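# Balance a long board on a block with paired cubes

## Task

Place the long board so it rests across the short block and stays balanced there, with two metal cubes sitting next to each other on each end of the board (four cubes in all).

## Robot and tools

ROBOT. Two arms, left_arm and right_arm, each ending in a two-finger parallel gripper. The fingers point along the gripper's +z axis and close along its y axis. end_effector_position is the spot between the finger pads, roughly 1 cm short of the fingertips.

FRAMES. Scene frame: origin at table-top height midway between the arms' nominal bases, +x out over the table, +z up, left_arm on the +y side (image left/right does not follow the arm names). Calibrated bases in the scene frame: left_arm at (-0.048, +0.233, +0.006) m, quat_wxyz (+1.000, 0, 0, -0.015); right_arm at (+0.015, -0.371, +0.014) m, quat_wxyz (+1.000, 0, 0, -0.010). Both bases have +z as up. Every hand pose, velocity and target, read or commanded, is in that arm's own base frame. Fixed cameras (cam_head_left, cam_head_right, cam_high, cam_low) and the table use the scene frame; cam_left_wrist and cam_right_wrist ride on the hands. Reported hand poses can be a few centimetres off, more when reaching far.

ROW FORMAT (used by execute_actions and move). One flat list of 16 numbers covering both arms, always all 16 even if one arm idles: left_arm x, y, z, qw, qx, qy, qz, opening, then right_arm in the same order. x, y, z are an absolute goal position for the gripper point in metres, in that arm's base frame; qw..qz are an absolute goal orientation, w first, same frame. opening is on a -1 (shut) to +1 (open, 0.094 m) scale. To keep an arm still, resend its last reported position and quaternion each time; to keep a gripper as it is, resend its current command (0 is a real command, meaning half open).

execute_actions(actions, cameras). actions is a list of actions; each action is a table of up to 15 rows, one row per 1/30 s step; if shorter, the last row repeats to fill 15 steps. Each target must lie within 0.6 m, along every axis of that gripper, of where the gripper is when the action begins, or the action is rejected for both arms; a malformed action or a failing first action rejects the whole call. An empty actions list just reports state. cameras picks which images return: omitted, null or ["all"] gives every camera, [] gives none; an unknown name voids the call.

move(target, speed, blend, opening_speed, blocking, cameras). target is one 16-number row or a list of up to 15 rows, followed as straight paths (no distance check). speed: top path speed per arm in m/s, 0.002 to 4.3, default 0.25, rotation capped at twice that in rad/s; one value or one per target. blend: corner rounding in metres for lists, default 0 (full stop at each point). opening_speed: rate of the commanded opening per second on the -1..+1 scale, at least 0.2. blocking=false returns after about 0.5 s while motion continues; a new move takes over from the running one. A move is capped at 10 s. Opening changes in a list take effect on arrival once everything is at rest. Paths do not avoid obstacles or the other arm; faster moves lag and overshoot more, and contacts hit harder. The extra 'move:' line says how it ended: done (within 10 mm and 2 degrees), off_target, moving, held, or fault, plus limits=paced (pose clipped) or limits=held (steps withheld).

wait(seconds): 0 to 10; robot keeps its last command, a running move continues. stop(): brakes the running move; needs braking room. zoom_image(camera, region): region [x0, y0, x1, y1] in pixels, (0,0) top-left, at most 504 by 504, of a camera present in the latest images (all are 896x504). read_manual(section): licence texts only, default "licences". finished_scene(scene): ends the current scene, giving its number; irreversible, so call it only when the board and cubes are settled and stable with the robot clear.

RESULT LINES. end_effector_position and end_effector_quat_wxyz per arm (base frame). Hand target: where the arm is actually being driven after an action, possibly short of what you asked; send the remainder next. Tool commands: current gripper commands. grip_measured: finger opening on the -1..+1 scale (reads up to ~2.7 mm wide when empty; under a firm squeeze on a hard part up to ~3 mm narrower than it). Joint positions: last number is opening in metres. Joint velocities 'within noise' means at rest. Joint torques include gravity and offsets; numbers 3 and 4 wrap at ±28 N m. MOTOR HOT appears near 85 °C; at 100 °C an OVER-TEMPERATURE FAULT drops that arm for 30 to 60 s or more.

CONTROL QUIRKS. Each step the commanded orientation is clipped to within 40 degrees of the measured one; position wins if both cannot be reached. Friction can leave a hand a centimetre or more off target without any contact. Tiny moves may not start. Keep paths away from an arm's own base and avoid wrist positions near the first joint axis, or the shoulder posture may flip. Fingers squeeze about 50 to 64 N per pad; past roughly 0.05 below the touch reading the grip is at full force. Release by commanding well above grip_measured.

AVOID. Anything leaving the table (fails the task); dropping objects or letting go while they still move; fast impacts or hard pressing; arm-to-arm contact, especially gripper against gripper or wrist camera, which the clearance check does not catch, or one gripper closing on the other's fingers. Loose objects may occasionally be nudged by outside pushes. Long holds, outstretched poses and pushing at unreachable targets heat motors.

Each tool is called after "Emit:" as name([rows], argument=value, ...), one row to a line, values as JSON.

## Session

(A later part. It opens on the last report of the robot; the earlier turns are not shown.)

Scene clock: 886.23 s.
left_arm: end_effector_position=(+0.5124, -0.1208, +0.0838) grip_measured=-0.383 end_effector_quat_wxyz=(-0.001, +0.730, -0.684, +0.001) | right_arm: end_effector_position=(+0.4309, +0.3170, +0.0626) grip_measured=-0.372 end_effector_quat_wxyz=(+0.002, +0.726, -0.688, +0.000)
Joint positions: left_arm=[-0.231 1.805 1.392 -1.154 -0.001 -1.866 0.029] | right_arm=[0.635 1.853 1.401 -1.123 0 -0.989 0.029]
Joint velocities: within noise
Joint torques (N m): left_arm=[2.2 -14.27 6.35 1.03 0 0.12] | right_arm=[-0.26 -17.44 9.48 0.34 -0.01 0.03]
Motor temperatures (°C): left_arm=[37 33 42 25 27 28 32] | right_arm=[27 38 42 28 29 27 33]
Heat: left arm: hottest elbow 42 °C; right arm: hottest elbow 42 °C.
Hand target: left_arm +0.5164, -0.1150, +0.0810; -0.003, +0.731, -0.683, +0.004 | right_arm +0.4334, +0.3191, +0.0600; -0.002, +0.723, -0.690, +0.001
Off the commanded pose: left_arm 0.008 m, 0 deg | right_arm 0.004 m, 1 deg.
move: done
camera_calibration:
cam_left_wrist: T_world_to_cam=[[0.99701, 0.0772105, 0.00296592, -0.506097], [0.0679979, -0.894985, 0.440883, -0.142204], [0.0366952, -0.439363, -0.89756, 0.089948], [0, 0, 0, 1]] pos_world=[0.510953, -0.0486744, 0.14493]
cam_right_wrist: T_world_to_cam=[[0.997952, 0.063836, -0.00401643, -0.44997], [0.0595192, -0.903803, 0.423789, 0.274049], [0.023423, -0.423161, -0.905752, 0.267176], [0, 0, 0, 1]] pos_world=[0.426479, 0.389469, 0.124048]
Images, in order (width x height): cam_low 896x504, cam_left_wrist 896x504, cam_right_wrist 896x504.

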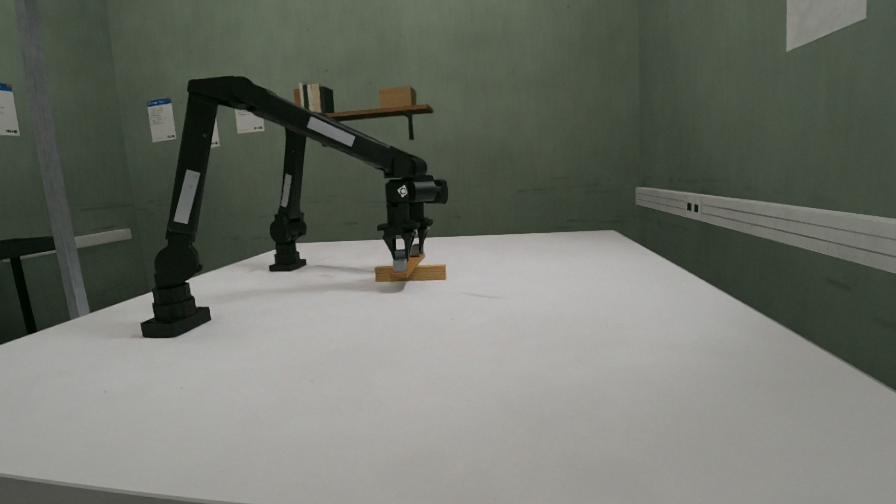

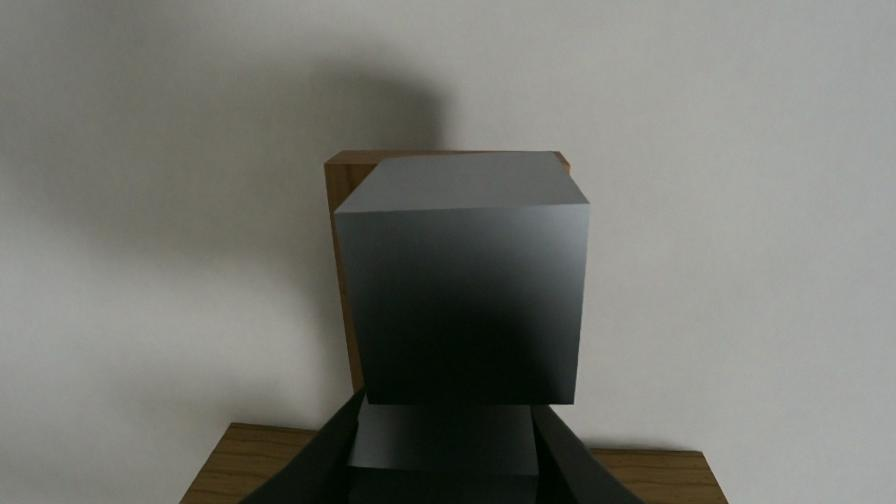

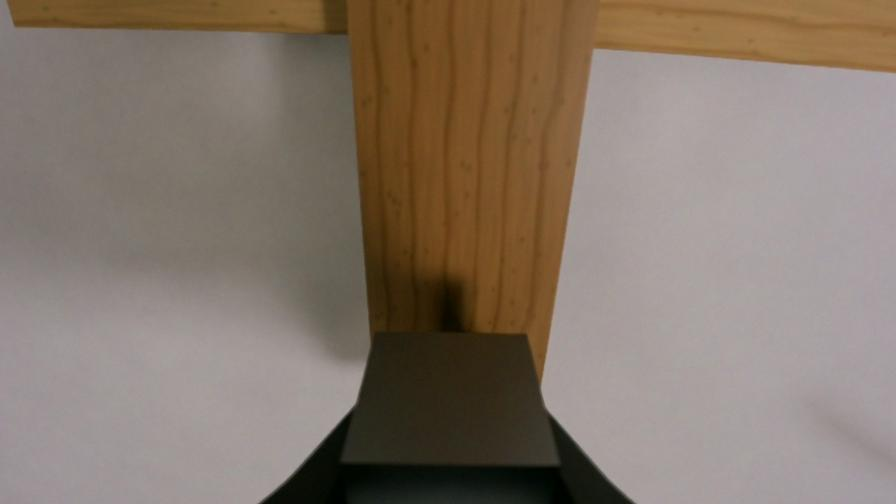

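Emit:
move([
  [0.5165, -0.115, 0.076, 0.003, -0.7308, 0.6826, -0.004, -0.6, 0.4375, 0.3220, 0.050, -0.002, 0.7235, -0.6904, 0.0007, -0.6],
], speed=0.04, cameras=["cam_low", "cam_left_wrist", "cam_right_wrist"])

Emit:
zoom_image(camera="cam_low", region=[370, 235, 450, 285])

Scene clock: 892.20 s.
left_arm: end_effector_position=(+0.5128, -0.1209, +0.0799) grip_measured=-0.383 end_effector_quat_wxyz=(-0.002, +0.730, -0.684, +0.002) | right_arm: end_effector_position=(+0.4337, +0.3191, +0.0567) grip_measured=-0.372 end_effector_quat_wxyz=(-0.001, +0.726, -0.688, +0.000)
Joint positions: left_arm=[-0.231 1.809 1.386 -1.143 -0.001 -1.866 0.029] | right_arm=[0.635 1.864 1.401 -1.105 0 -0.989 0.029]
Joint velocities: within noise
Joint torques (N m): left_arm=[2.26 -13.92 6 1.01 0.02 0.15] | right_arm=[-0.26 -16.56 9.95 0.35 -0.01 0.03]
Motor temperatures (°C): left_arm=[37 33 42 25 27 28 32] | right_arm=[27 39 42 28 29 27 33]
Heat: left arm: hottest elbow 42 °C; right arm: hottest elbow 42 °C.
Hand target: left_arm +0.5164, -0.1150, +0.0760; -0.003, +0.731, -0.683, +0.004 | right_arm +0.4373, +0.3220, +0.0500; -0.002, +0.723, -0.690, +0.001
Off the commanded pose: left_arm 0.008 m, 0 deg | right_arm 0.008 m, 0 deg.
move: done
camera_calibration:
cam_left_wrist: T_world_to_cam=[[0.997003, 0.0772169, 0.00480822, -0.506542], [0.0671724, -0.894796, 0.441393, -0.140141], [0.0383854, -0.439748, -0.897301, 0.0855249], [0, 0, 0, 1]] pos_world=[0.511155, -0.0486746, 0.141035]
cam_right_wrist: T_world_to_cam=[[0.99796, 0.0638264, 0.00108321, -0.453204], [0.0574455, -0.905334, 0.420798, 0.279743], [0.0278387, -0.419878, -0.907154, 0.259792], [0, 0, 0, 1]] pos_world=[0.428977, 0.391267, 0.118447]
Images, in order (width x height): cam_low 896x504, cam_left_wrist 896x504, cam_right_wrist 896x504.

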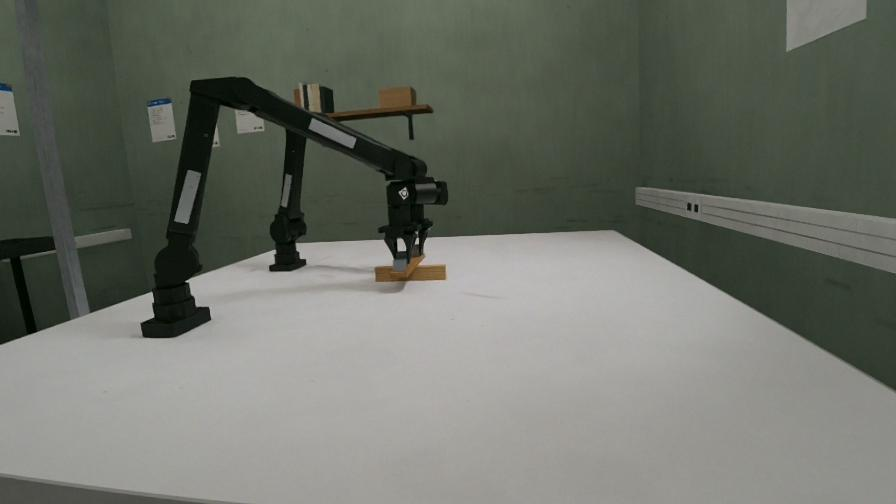

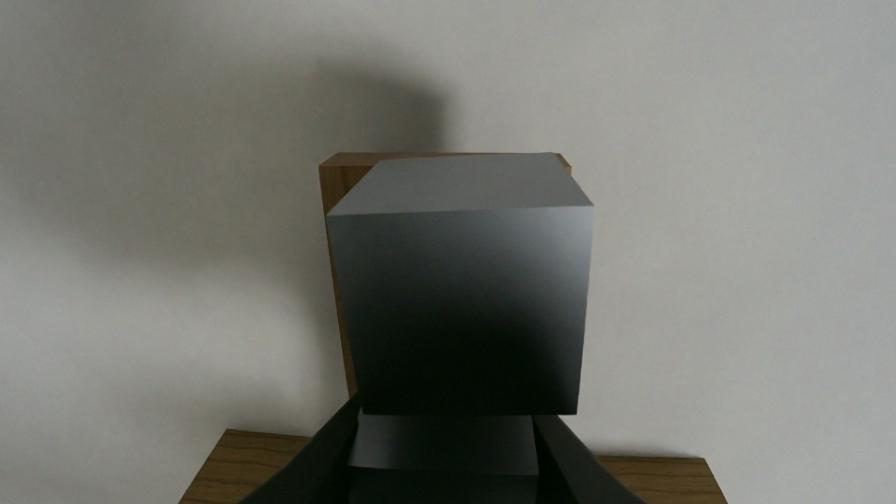

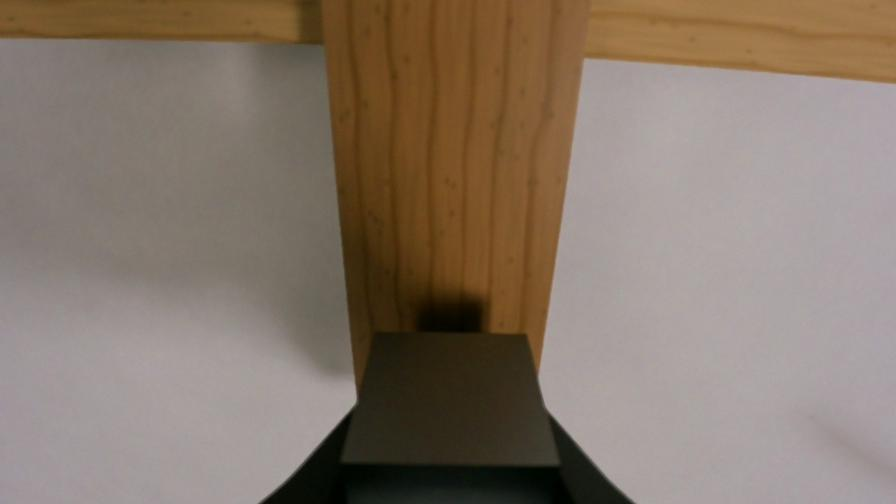

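Scaled by 6.300.

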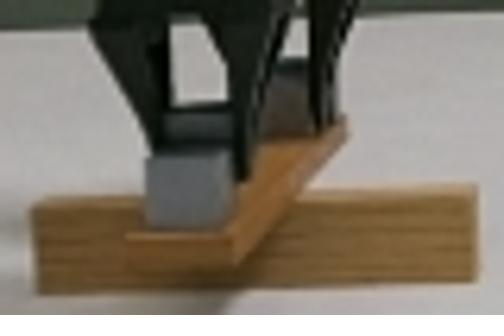

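Emit:
move([
  [0.5165, -0.115, 0.0735, 0.003, -0.7308, 0.6826, -0.004, -0.6, 0.4355, 0.3206, 0.041, -0.002, 0.7235, -0.6904, 0.0007, -0.6],
], speed=0.03, cameras=["cam_low", "cam_left_wrist", "cam_right_wrist"])

Emit:
zoom_image(camera="cam_low", region=[370, 235, 450, 285])

Scene clock: 897.60 s.
left_arm: end_effector_position=(+0.5140, -0.1212, +0.0795) grip_measured=-0.383 end_effector_quat_wxyz=(-0.003, +0.730, -0.684, +0.004) | right_arm: end_effector_position=(+0.4339, +0.3192, +0.0506) grip_measured=-0.372 end_effector_quat_wxyz=(-0.004, +0.726, -0.688, +0.001)
Joint positions: left_arm=[-0.231 1.81 1.386 -1.138 -0.001 -1.866 0.029] | right_arm=[0.635 1.868 1.388 -1.082 0 -0.989 0.029]
Joint velocities: within noise
Joint torques (N m): left_arm=[1.96 -14.1 5.79 0.87 -0.02 0.15] | right_arm=[-0.32 -16.44 9.37 0.4 -0.01 0.03]
Motor temperatures (°C): left_arm=[37 33 42 25 27 28 32] | right_arm=[27 38 42 28 29 27 33]
Heat: left arm: hottest elbow 42 °C; right arm: hottest elbow 42 °C.
Hand target: left_arm +0.5164, -0.1150, +0.0737; -0.003, +0.731, -0.683, +0.004 | right_arm +0.4353, +0.3205, +0.0411; -0.002, +0.723, -0.690, +0.001
Off the commanded pose: left_arm 0.009 m, 0 deg | right_arm 0.010 m, 0 deg.
move: done
camera_calibration:
cam_left_wrist: T_world_to_cam=[[0.996971, 0.0772406, 0.00913658, -0.508015], [0.0652296, -0.894303, 0.442681, -0.139327], [0.0423638, -0.440744, -0.896632, 0.0827831], [0, 0, 0, 1]] pos_world=[0.512058, -0.0488753, 0.140545]
cam_right_wrist: T_world_to_cam=[[0.997937, 0.0638016, 0.00720552, -0.453659], [0.0549842, -0.907142, 0.417218, 0.28427], [0.0331556, -0.415961, -0.908778, 0.250862], [0, 0, 0, 1]] pos_world=[0.428775, 0.391166, 0.112644]
Images, in order (width x height): cam_low 896x504, cam_left_wrist 896x504, cam_right_wrist 896x504.

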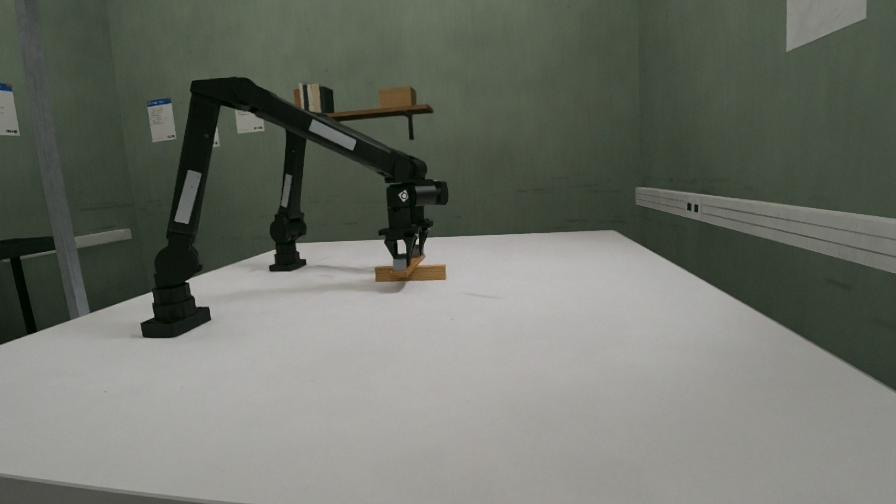

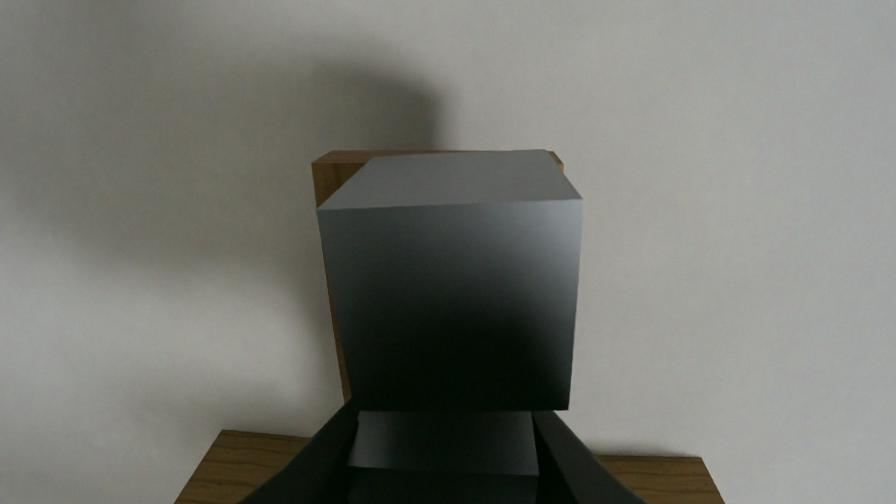

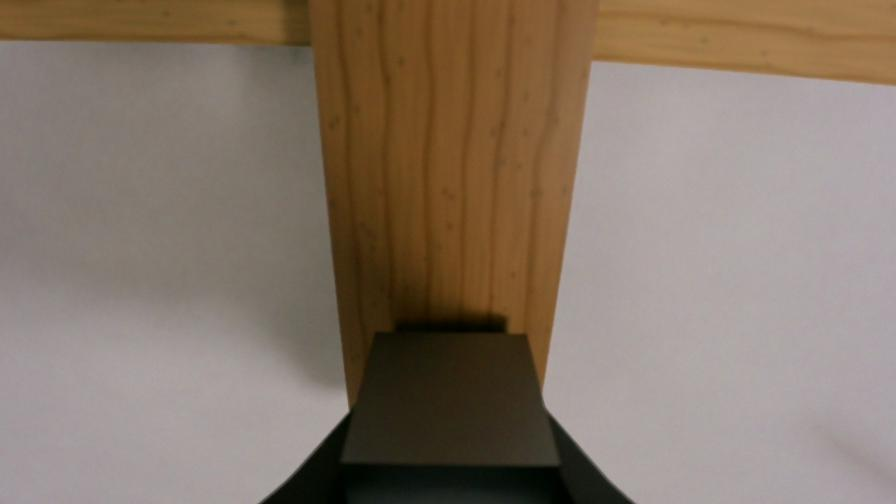

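Scaled by 6.300.

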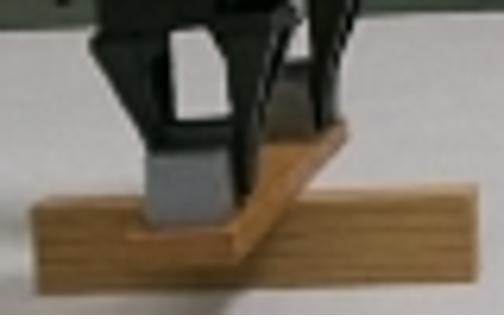

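Emit:
move([
  [0.5135, -0.115, 0.070, 0.002, -0.7308, 0.6826, -0.003, -0.6, 0.4345, 0.3200, 0.037, -0.001, 0.7235, -0.6904, 0.0003, -0.6],
], speed=0.03, cameras=["cam_low", "cam_left_wrist", "cam_right_wrist"])

Emit:
zoom_image(camera="cam_low", region=[370, 235, 450, 285])

Scene clock: 901.23 s.
left_arm: end_effector_position=(+0.5125, -0.1208, +0.0765) grip_measured=-0.383 end_effector_quat_wxyz=(-0.003, +0.730, -0.684, +0.004) | right_arm: end_effector_position=(+0.4343, +0.3195, +0.0496) grip_measured=-0.372 end_effector_quat_wxyz=(-0.007, +0.726, -0.688, +0.001)
Joint positions: left_arm=[-0.231 1.81 1.378 -1.13 -0.001 -1.866 0.029] | right_arm=[0.635 1.868 1.385 -1.075 0 -0.989 0.029]
Joint velocities: within noise
Joint torques (N m): left_arm=[2.26 -14.15 5.6 0.95 0 0.11] | right_arm=[-0.21 -16.21 9.01 0.4 -0.03 0.03]
Motor temperatures (°C): left_arm=[37 33 42 25 27 28 32] | right_arm=[27 38 42 28 29 27 33]
Heat: left arm: hottest elbow 42 °C; right arm: hottest elbow 42 °C.
Hand target: left_arm +0.5134, -0.1150, +0.0702; -0.002, +0.731, -0.683, +0.003 | right_arm +0.4342, +0.3198, +0.0372; -0.001, +0.723, -0.690, +0.000
Off the commanded pose: left_arm 0.009 m, 0 deg | right_arm 0.013 m, 1 deg.
move: off_target (right_arm)
camera_calibration:
cam_left_wrist: T_world_to_cam=[[0.99698, 0.0772063, 0.00839522, -0.506519], [0.0655369, -0.894401, 0.442439, -0.137767], [0.0416678, -0.440552, -0.896759, 0.0806654], [0, 0, 0, 1]] pos_world=[0.510657, -0.0485753, 0.137543]
cam_right_wrist: T_world_to_cam=[[0.997904, 0.0638155, 0.0107565, -0.454146], [0.0536013, -0.908162, 0.415173, 0.285951], [0.0362631, -0.413726, -0.909679, 0.247974], [0, 0, 0, 1]] pos_world=[0.428874, 0.391265, 0.111743]
Images, in order (width x height): cam_low 896x504, cam_left_wrist 896x504, cam_right_wrist 896x504.

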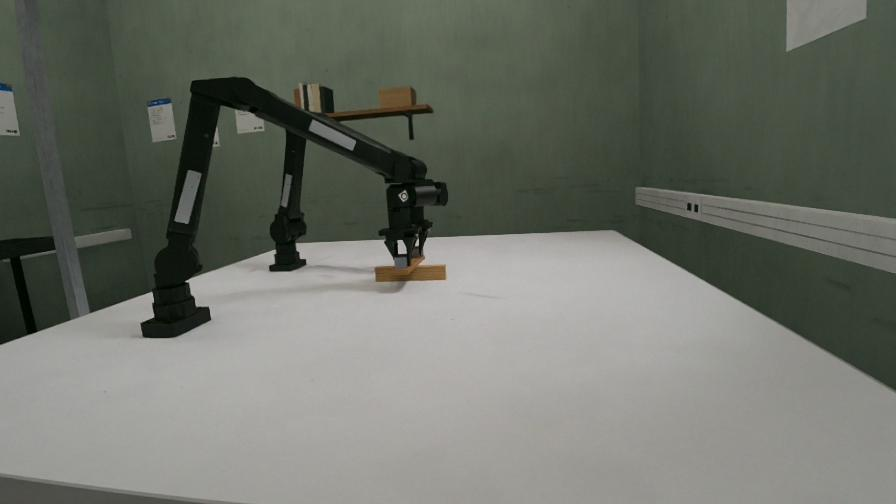

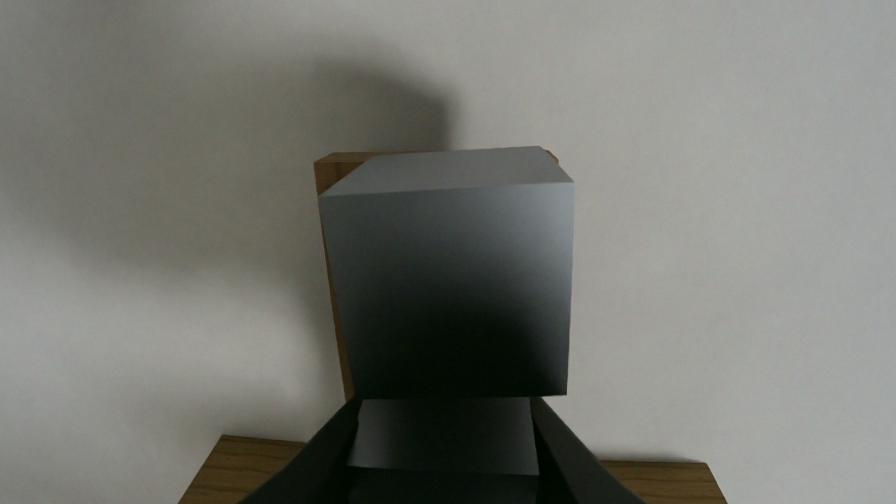

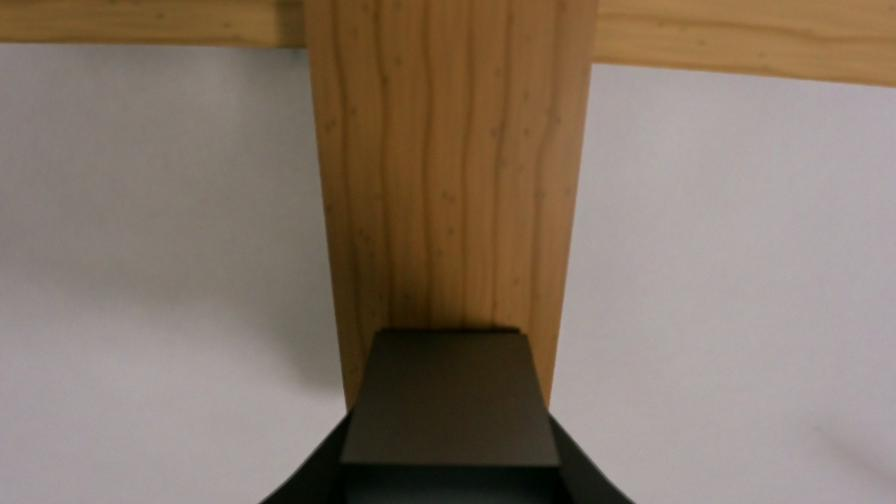

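Scaled by 6.300.

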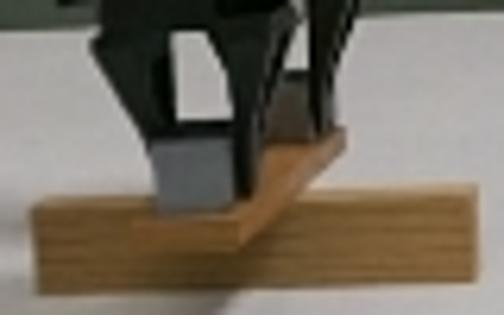

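Emit:
move([
  [0.521, -0.1175, 0.097, 0.002, -0.7308, 0.6826, -0.003, -0.6, 0.4340, 0.3200, 0.0385, 0.0, 0.7235, -0.6904, 0.0, -0.6],
], speed=0.03, cameras=["cam_low"])

Emit:
zoom_image(camera="cam_low", region=[370, 235, 450, 285])

Scene clock: 917.37 s.
left_arm: end_effector_position=(+0.5018, -0.1183, +0.0769) grip_measured=-0.383 end_effector_quat_wxyz=(+0.009, +0.729, -0.684, -0.016) | right_arm: end_effector_position=(+0.4343, +0.3196, +0.0496) grip_measured=-0.372 end_effector_quat_wxyz=(-0.007, +0.726, -0.688, +0.001)
Joint positions: left_arm=[-0.231 1.81 1.378 -1.175 -0.001 -1.866 0.029] | right_arm=[0.635 1.868 1.385 -1.074 0 -0.989 0.029]
Joint velocities: within noise
Joint torques (N m): left_arm=[1.49 -15.33 9.76 -0.1 -0.01 0.16] | right_arm=[-0.21 -16.32 9.18 0.21 -0.04 0.04]
Motor temperatures (°C): left_arm=[37 34 41 25 27 28 32] | right_arm=[27 38 42 28 29 27 33]
Heat: left arm: hottest elbow 41 °C; right arm: hottest elbow 42 °C.
Hand target: left_arm +0.5199, -0.1172, +0.0972; -0.002, +0.731, -0.683, +0.003 | right_arm +0.4338, +0.3199, +0.0386; +0.000, +0.723, -0.690, +0.000
Off the commanded pose: left_arm 0.028 m, 2 deg | right_arm 0.011 m, 1 deg.
move: off_target (left_arm, right_arm)
Images, in order (width x height): cam_low 896x504.

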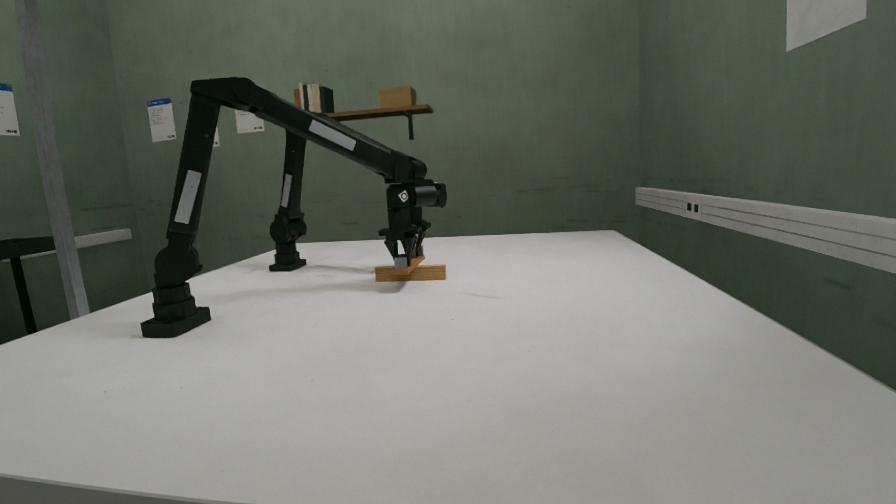

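Scaled by 6.300.

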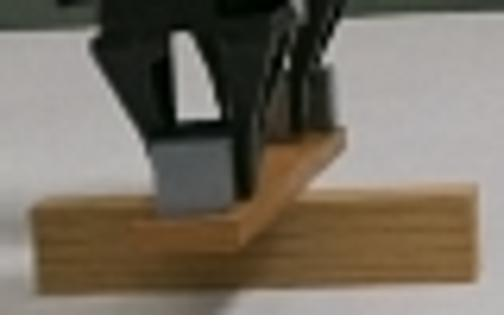

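Emit:
execute_actions(actions=[])

Emit:
zoom_image(camera="cam_head_left", region=[330, 120, 530, 240])

Emit:
zoom_image(camera="cam_head_right", region=[330, 120, 530, 240])

Emit:
zoom_image(camera="cam_high", region=[400, 260, 520, 400])

Scene clock: 920.50 s.
left_arm: end_effector_position=(+0.5020, -0.1184, +0.0770) grip_measured=-0.383 end_effector_quat_wxyz=(+0.008, +0.729, -0.684, -0.016) | right_arm: end_effector_position=(+0.4343, +0.3196, +0.0494) grip_measured=-0.372 end_effector_quat_wxyz=(-0.007, +0.726, -0.688, +0.001)
Joint positions: left_arm=[-0.231 1.81 1.379 -1.175 -0.001 -1.866 0.029] | right_arm=[0.635 1.868 1.385 -1.074 0 -0.989 0.029]
Joint velocities: within noise
Joint torques (N m): left_arm=[1.49 -15.5 9.94 -0.03 0.01 0.12] | right_arm=[-0.21 -16.32 9.18 0.23 -0.04 0.04]
Motor temperatures (°C): left_arm=[37 34 41 25 27 28 32] | right_arm=[27 38 42 28 29 27 33]
Heat: left arm: hottest elbow 41 °C; right arm: hottest elbow 42 °C.
Hand target: left_arm +0.5201, -0.1173, +0.0973; -0.002, +0.731, -0.683, +0.003 | right_arm +0.4338, +0.3199, +0.0385; +0.000, +0.723, -0.690, +0.000
Tool commands: left_gripper/opening=-0.6 right_gripper/opening=-0.6
Off the commanded pose: left_arm 0.028 m, 2 deg | right_arm 0.011 m, 1 deg.
camera_calibration:
cam_left_wrist: T_world_to_cam=[[0.996422, 0.0773575, -0.034045, -0.492591], [0.0844757, -0.898842, 0.430055, -0.144124], [0.00266689, -0.431392, -0.902161, 0.103782], [0, 0, 0, 1]] pos_world=[0.502726, -0.046668, 0.138839]
cam_right_wrist: T_world_to_cam=[[0.997904, 0.0638155, 0.0107565, -0.454244], [0.0536013, -0.908162, 0.415173, 0.286029], [0.0362631, -0.413726, -0.909679, 0.247789], [0, 0, 0, 1]] pos_world=[0.428974, 0.391265, 0.111543]

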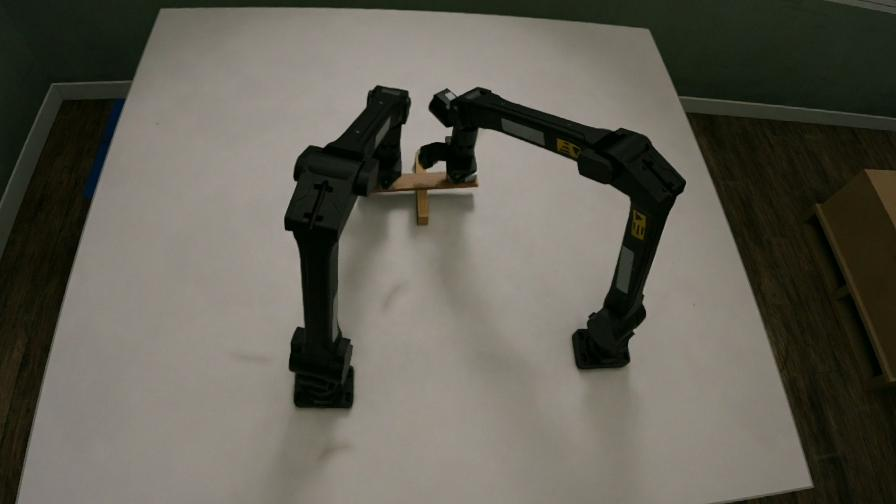

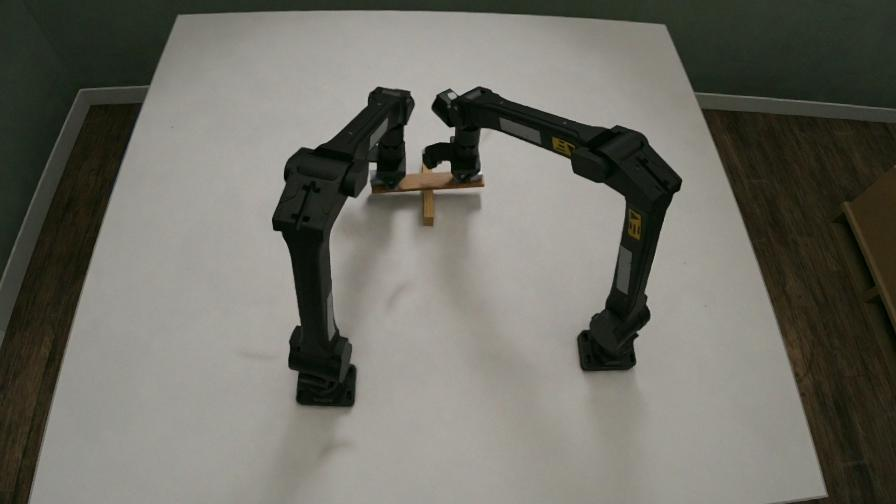

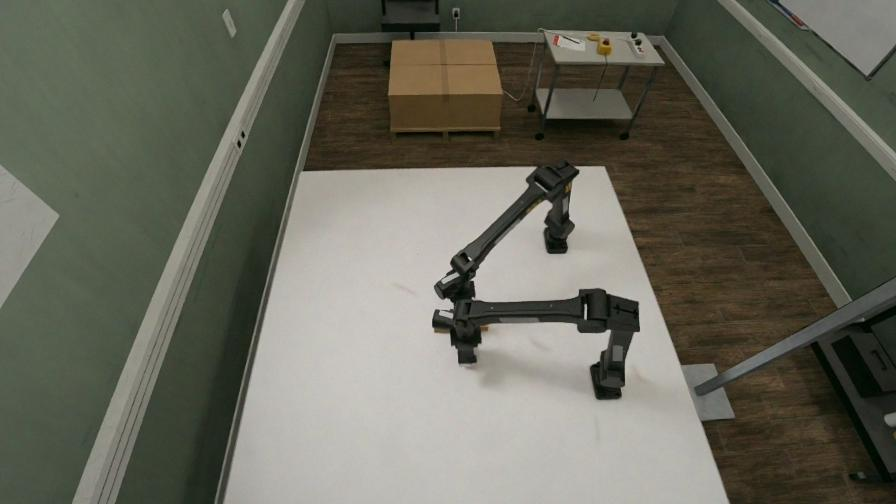

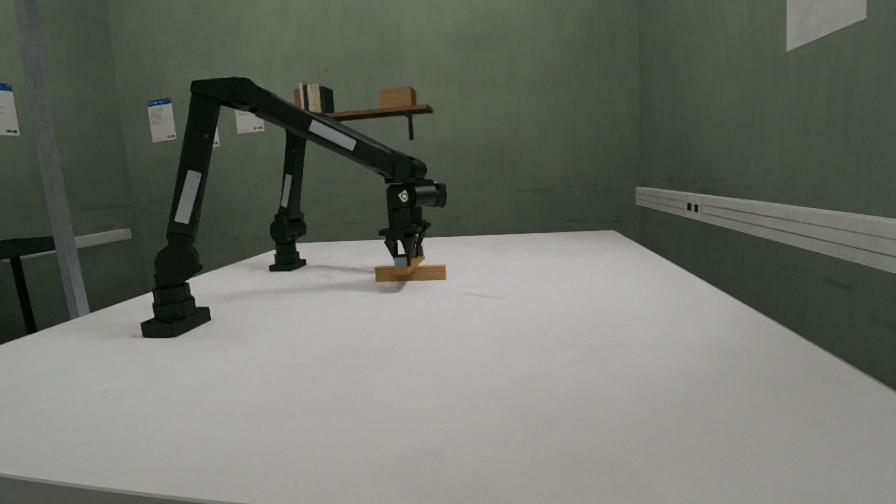

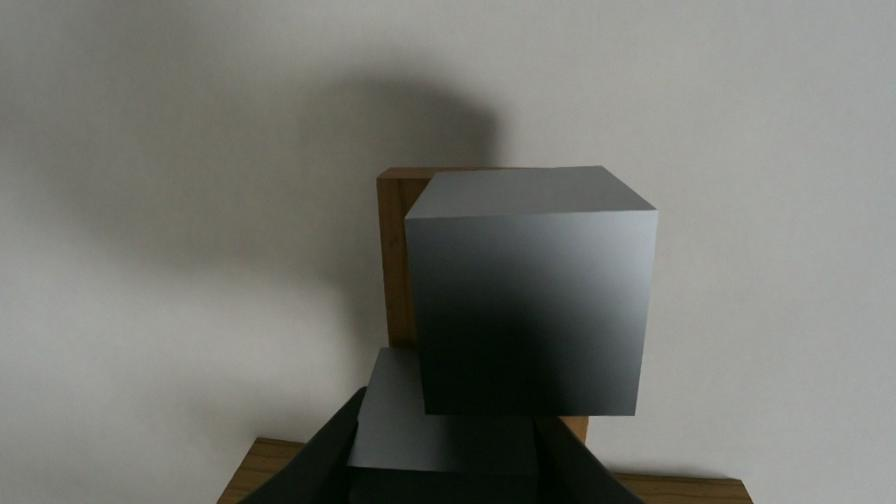

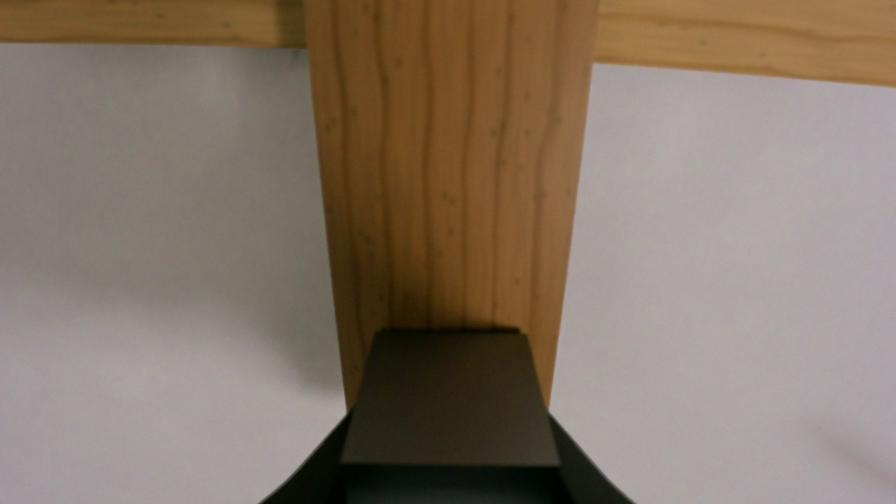

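Scaled by 2.520.

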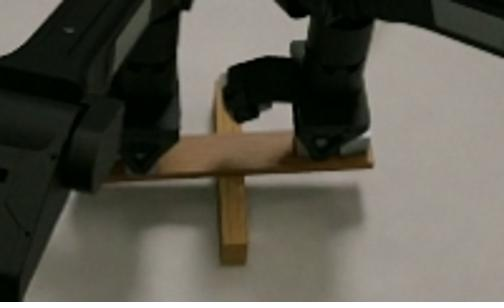

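Scaled by 2.520.

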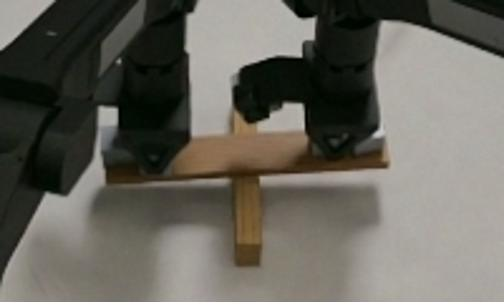

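Scaled by 3.600.

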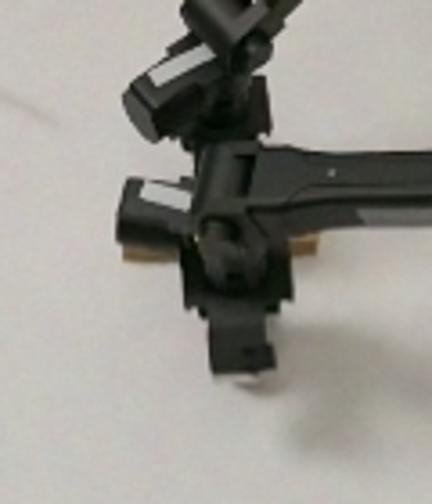

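Emit:
move([
  [0.530, -0.1205, 0.112, 0.008, -0.7308, 0.6826, -0.012, -0.6, 0.4340, 0.3200, 0.0385, 0.0, 0.7235, -0.6904, 0.0, -0.6],
], speed=0.04, cameras=["cam_low", "cam_left_wrist", "cam_right_wrist"])

Emit:
zoom_image(camera="cam_low", region=[370, 235, 450, 285])

Scene clock: 938.20 s.
left_arm: end_effector_position=(+0.5095, -0.1201, +0.0877) grip_measured=-0.383 end_effector_quat_wxyz=(+0.005, +0.730, -0.684, -0.010) | right_arm: end_effector_position=(+0.4342, +0.3195, +0.0488) grip_measured=-0.372 end_effector_quat_wxyz=(-0.006, +0.726, -0.688, +0.001)
Joint positions: left_arm=[-0.231 1.81 1.41 -1.194 -0.001 -1.866 0.029] | right_arm=[0.635 1.869 1.385 -1.074 0 -0.989 0.029]
Joint velocities: within noise
Joint torques (N m): left_arm=[1.61 -15.5 10.4 -0.08 -0.01 0.1] | right_arm=[-0.21 -16.38 9.18 0.21 -0.04 0.04]
Motor temperatures (°C): left_arm=[37 34 43 25 27 28 32] | right_arm=[27 38 42 28 29 27 33]
Heat: left arm: hottest elbow 43 °C; right arm: hottest elbow 42 °C.
Hand target: left_arm +0.5288, -0.1202, +0.1124; -0.008, +0.731, -0.682, +0.012 | right_arm +0.4338, +0.3199, +0.0386; +0.000, +0.723, -0.690, +0.000
Off the commanded pose: left_arm 0.032 m, 3 deg | right_arm 0.010 m, 1 deg.
move: off_target (left_arm)
camera_calibration:
cam_left_wrist: T_world_to_cam=[[0.996758, 0.0772601, -0.0224778, -0.500896], [0.0793541, -0.89765, 0.433505, -0.148523], [0.0133154, -0.433883, -0.900871, 0.106831], [0, 0, 0, 1]] pos_world=[0.509635, -0.0482701, 0.149367]
cam_right_wrist: T_world_to_cam=[[0.997915, 0.063807, 0.00973112, -0.454125], [0.0539961, -0.907879, 0.41574, 0.285935], [0.0353618, -0.414347, -0.909432, 0.247846], [0, 0, 0, 1]] pos_world=[0.428975, 0.391265, 0.110943]
Images, in order (width x height): cam_low 896x504, cam_left_wrist 896x504, cam_right_wrist 896x504.

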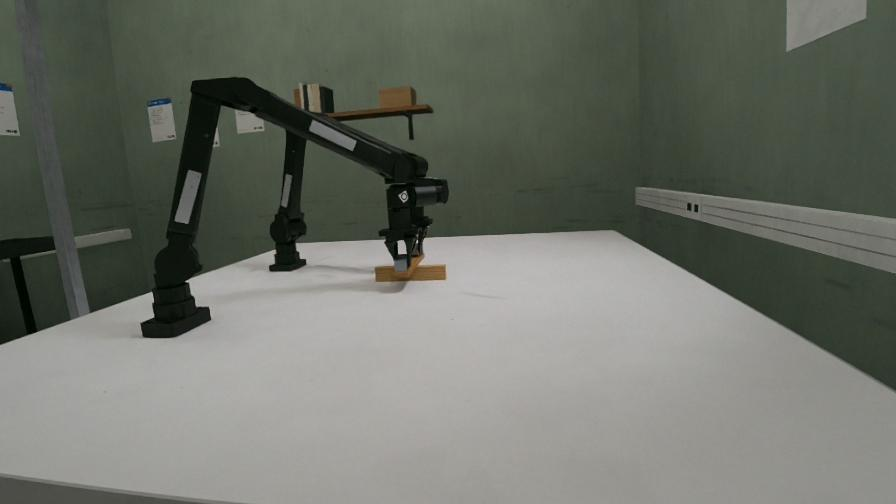

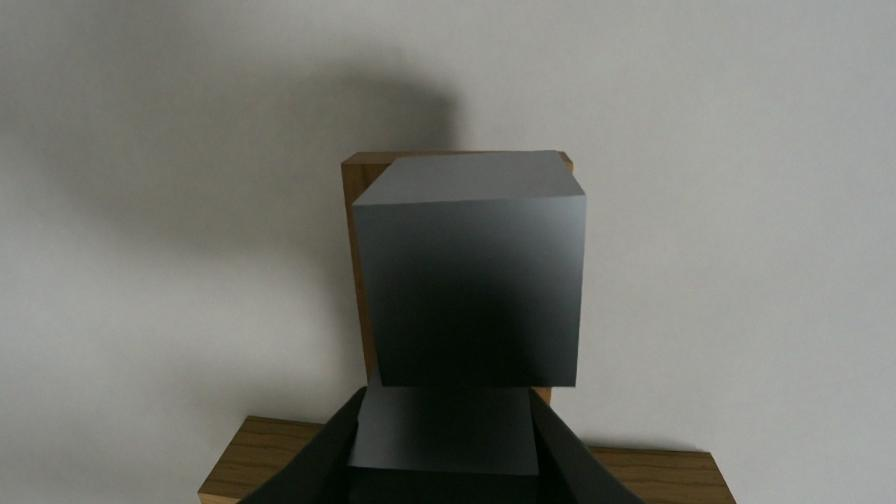

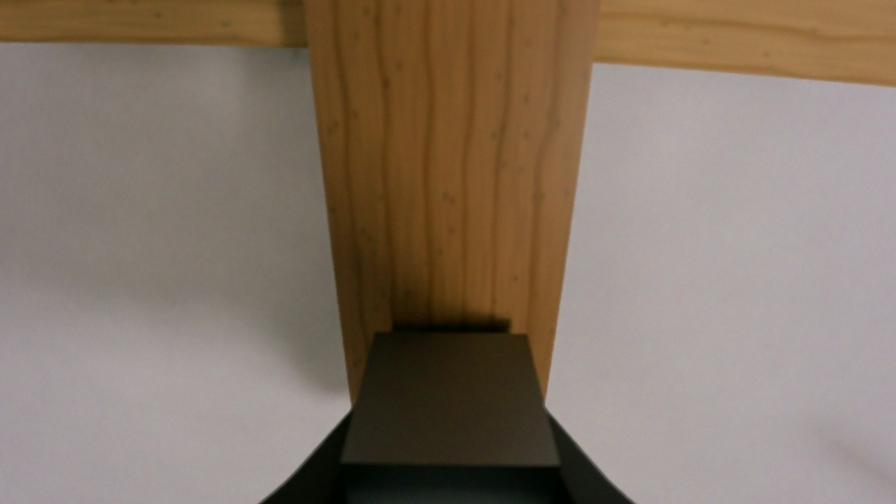

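Scaled by 6.300.

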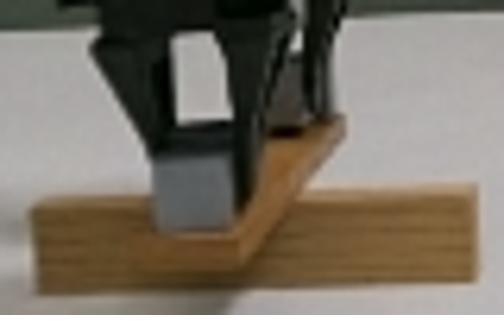

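Emit:
move([
  [0.530, -0.1205, 0.112, 0.008, -0.7308, 0.6826, -0.012, -0.6, 0.4335, 0.3198, 0.0325, 0.002, 0.7235, -0.6904, -0.0005, -0.6],
], speed=0.03, cameras=["cam_low", "cam_right_wrist"])

Emit:
zoom_image(camera="cam_low", region=[370, 235, 450, 285])

Emit:
zoom_image(camera="cam_right_wrist", region=[300, 260, 600, 430])

Scene clock: 946.27 s.
left_arm: end_effector_position=(+0.5096, -0.1202, +0.0879) grip_measured=-0.383 end_effector_quat_wxyz=(+0.005, +0.730, -0.684, -0.010) | right_arm: end_effector_position=(+0.4325, +0.3182, +0.0435) grip_measured=-0.372 end_effector_quat_wxyz=(-0.001, +0.726, -0.688, +0.000)
Joint positions: left_arm=[-0.231 1.81 1.41 -1.194 -0.001 -1.866 0.029] | right_arm=[0.635 1.876 1.38 -1.071 0 -0.989 0.029]
Joint velocities: within noise
Joint torques (N m): left_arm=[1.85 -16.38 10.26 -0.02 0.01 0.09] | right_arm=[-0.21 -15.97 9.2 0.4 -0.04 0.04]
Motor temperatures (°C): left_arm=[37 34 44 25 27 28 32] | right_arm=[27 38 42 28 29 27 33]
Heat: left arm: hottest elbow 44 °C; right arm: hottest elbow 42 °C.
Hand target: left_arm +0.5288, -0.1202, +0.1124; -0.008, +0.731, -0.682, +0.012 | right_arm +0.4332, +0.3197, +0.0326; +0.002, +0.723, -0.690, -0.001
Off the commanded pose: left_arm 0.032 m, 3 deg | right_arm 0.011 m, 1 deg.
move: off_target (left_arm, right_arm)
camera_calibration:
cam_right_wrist: T_world_to_cam=[[0.997957, 0.0638469, 0.00210873, -0.451949], [0.0570513, -0.905618, 0.420239, 0.284896], [0.0287407, -0.41926, -0.907411, 0.246875], [0, 0, 0, 1]] pos_world=[0.427677, 0.390367, 0.105246]
Images, in order (width x height): cam_low 896x504, cam_right_wrist 896x504.

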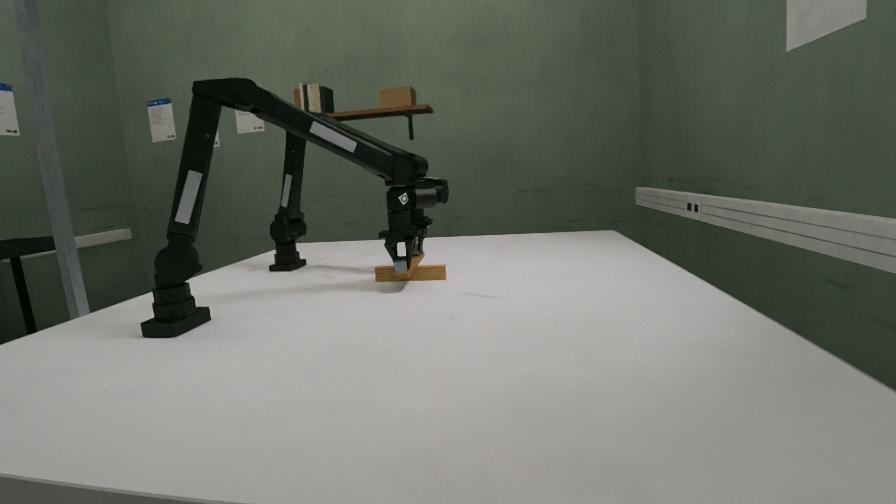

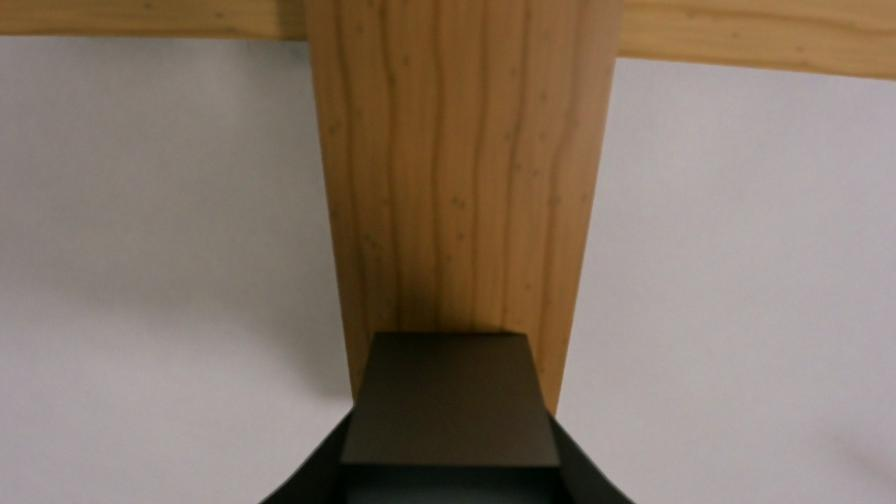

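Scaled by 6.300.

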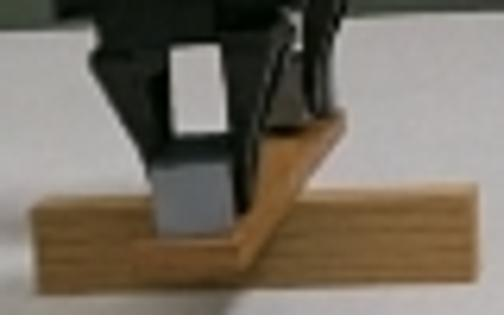

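Scaled by 1.680.

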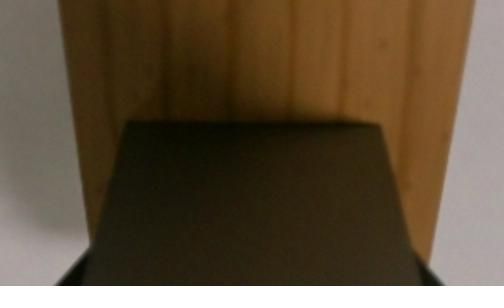

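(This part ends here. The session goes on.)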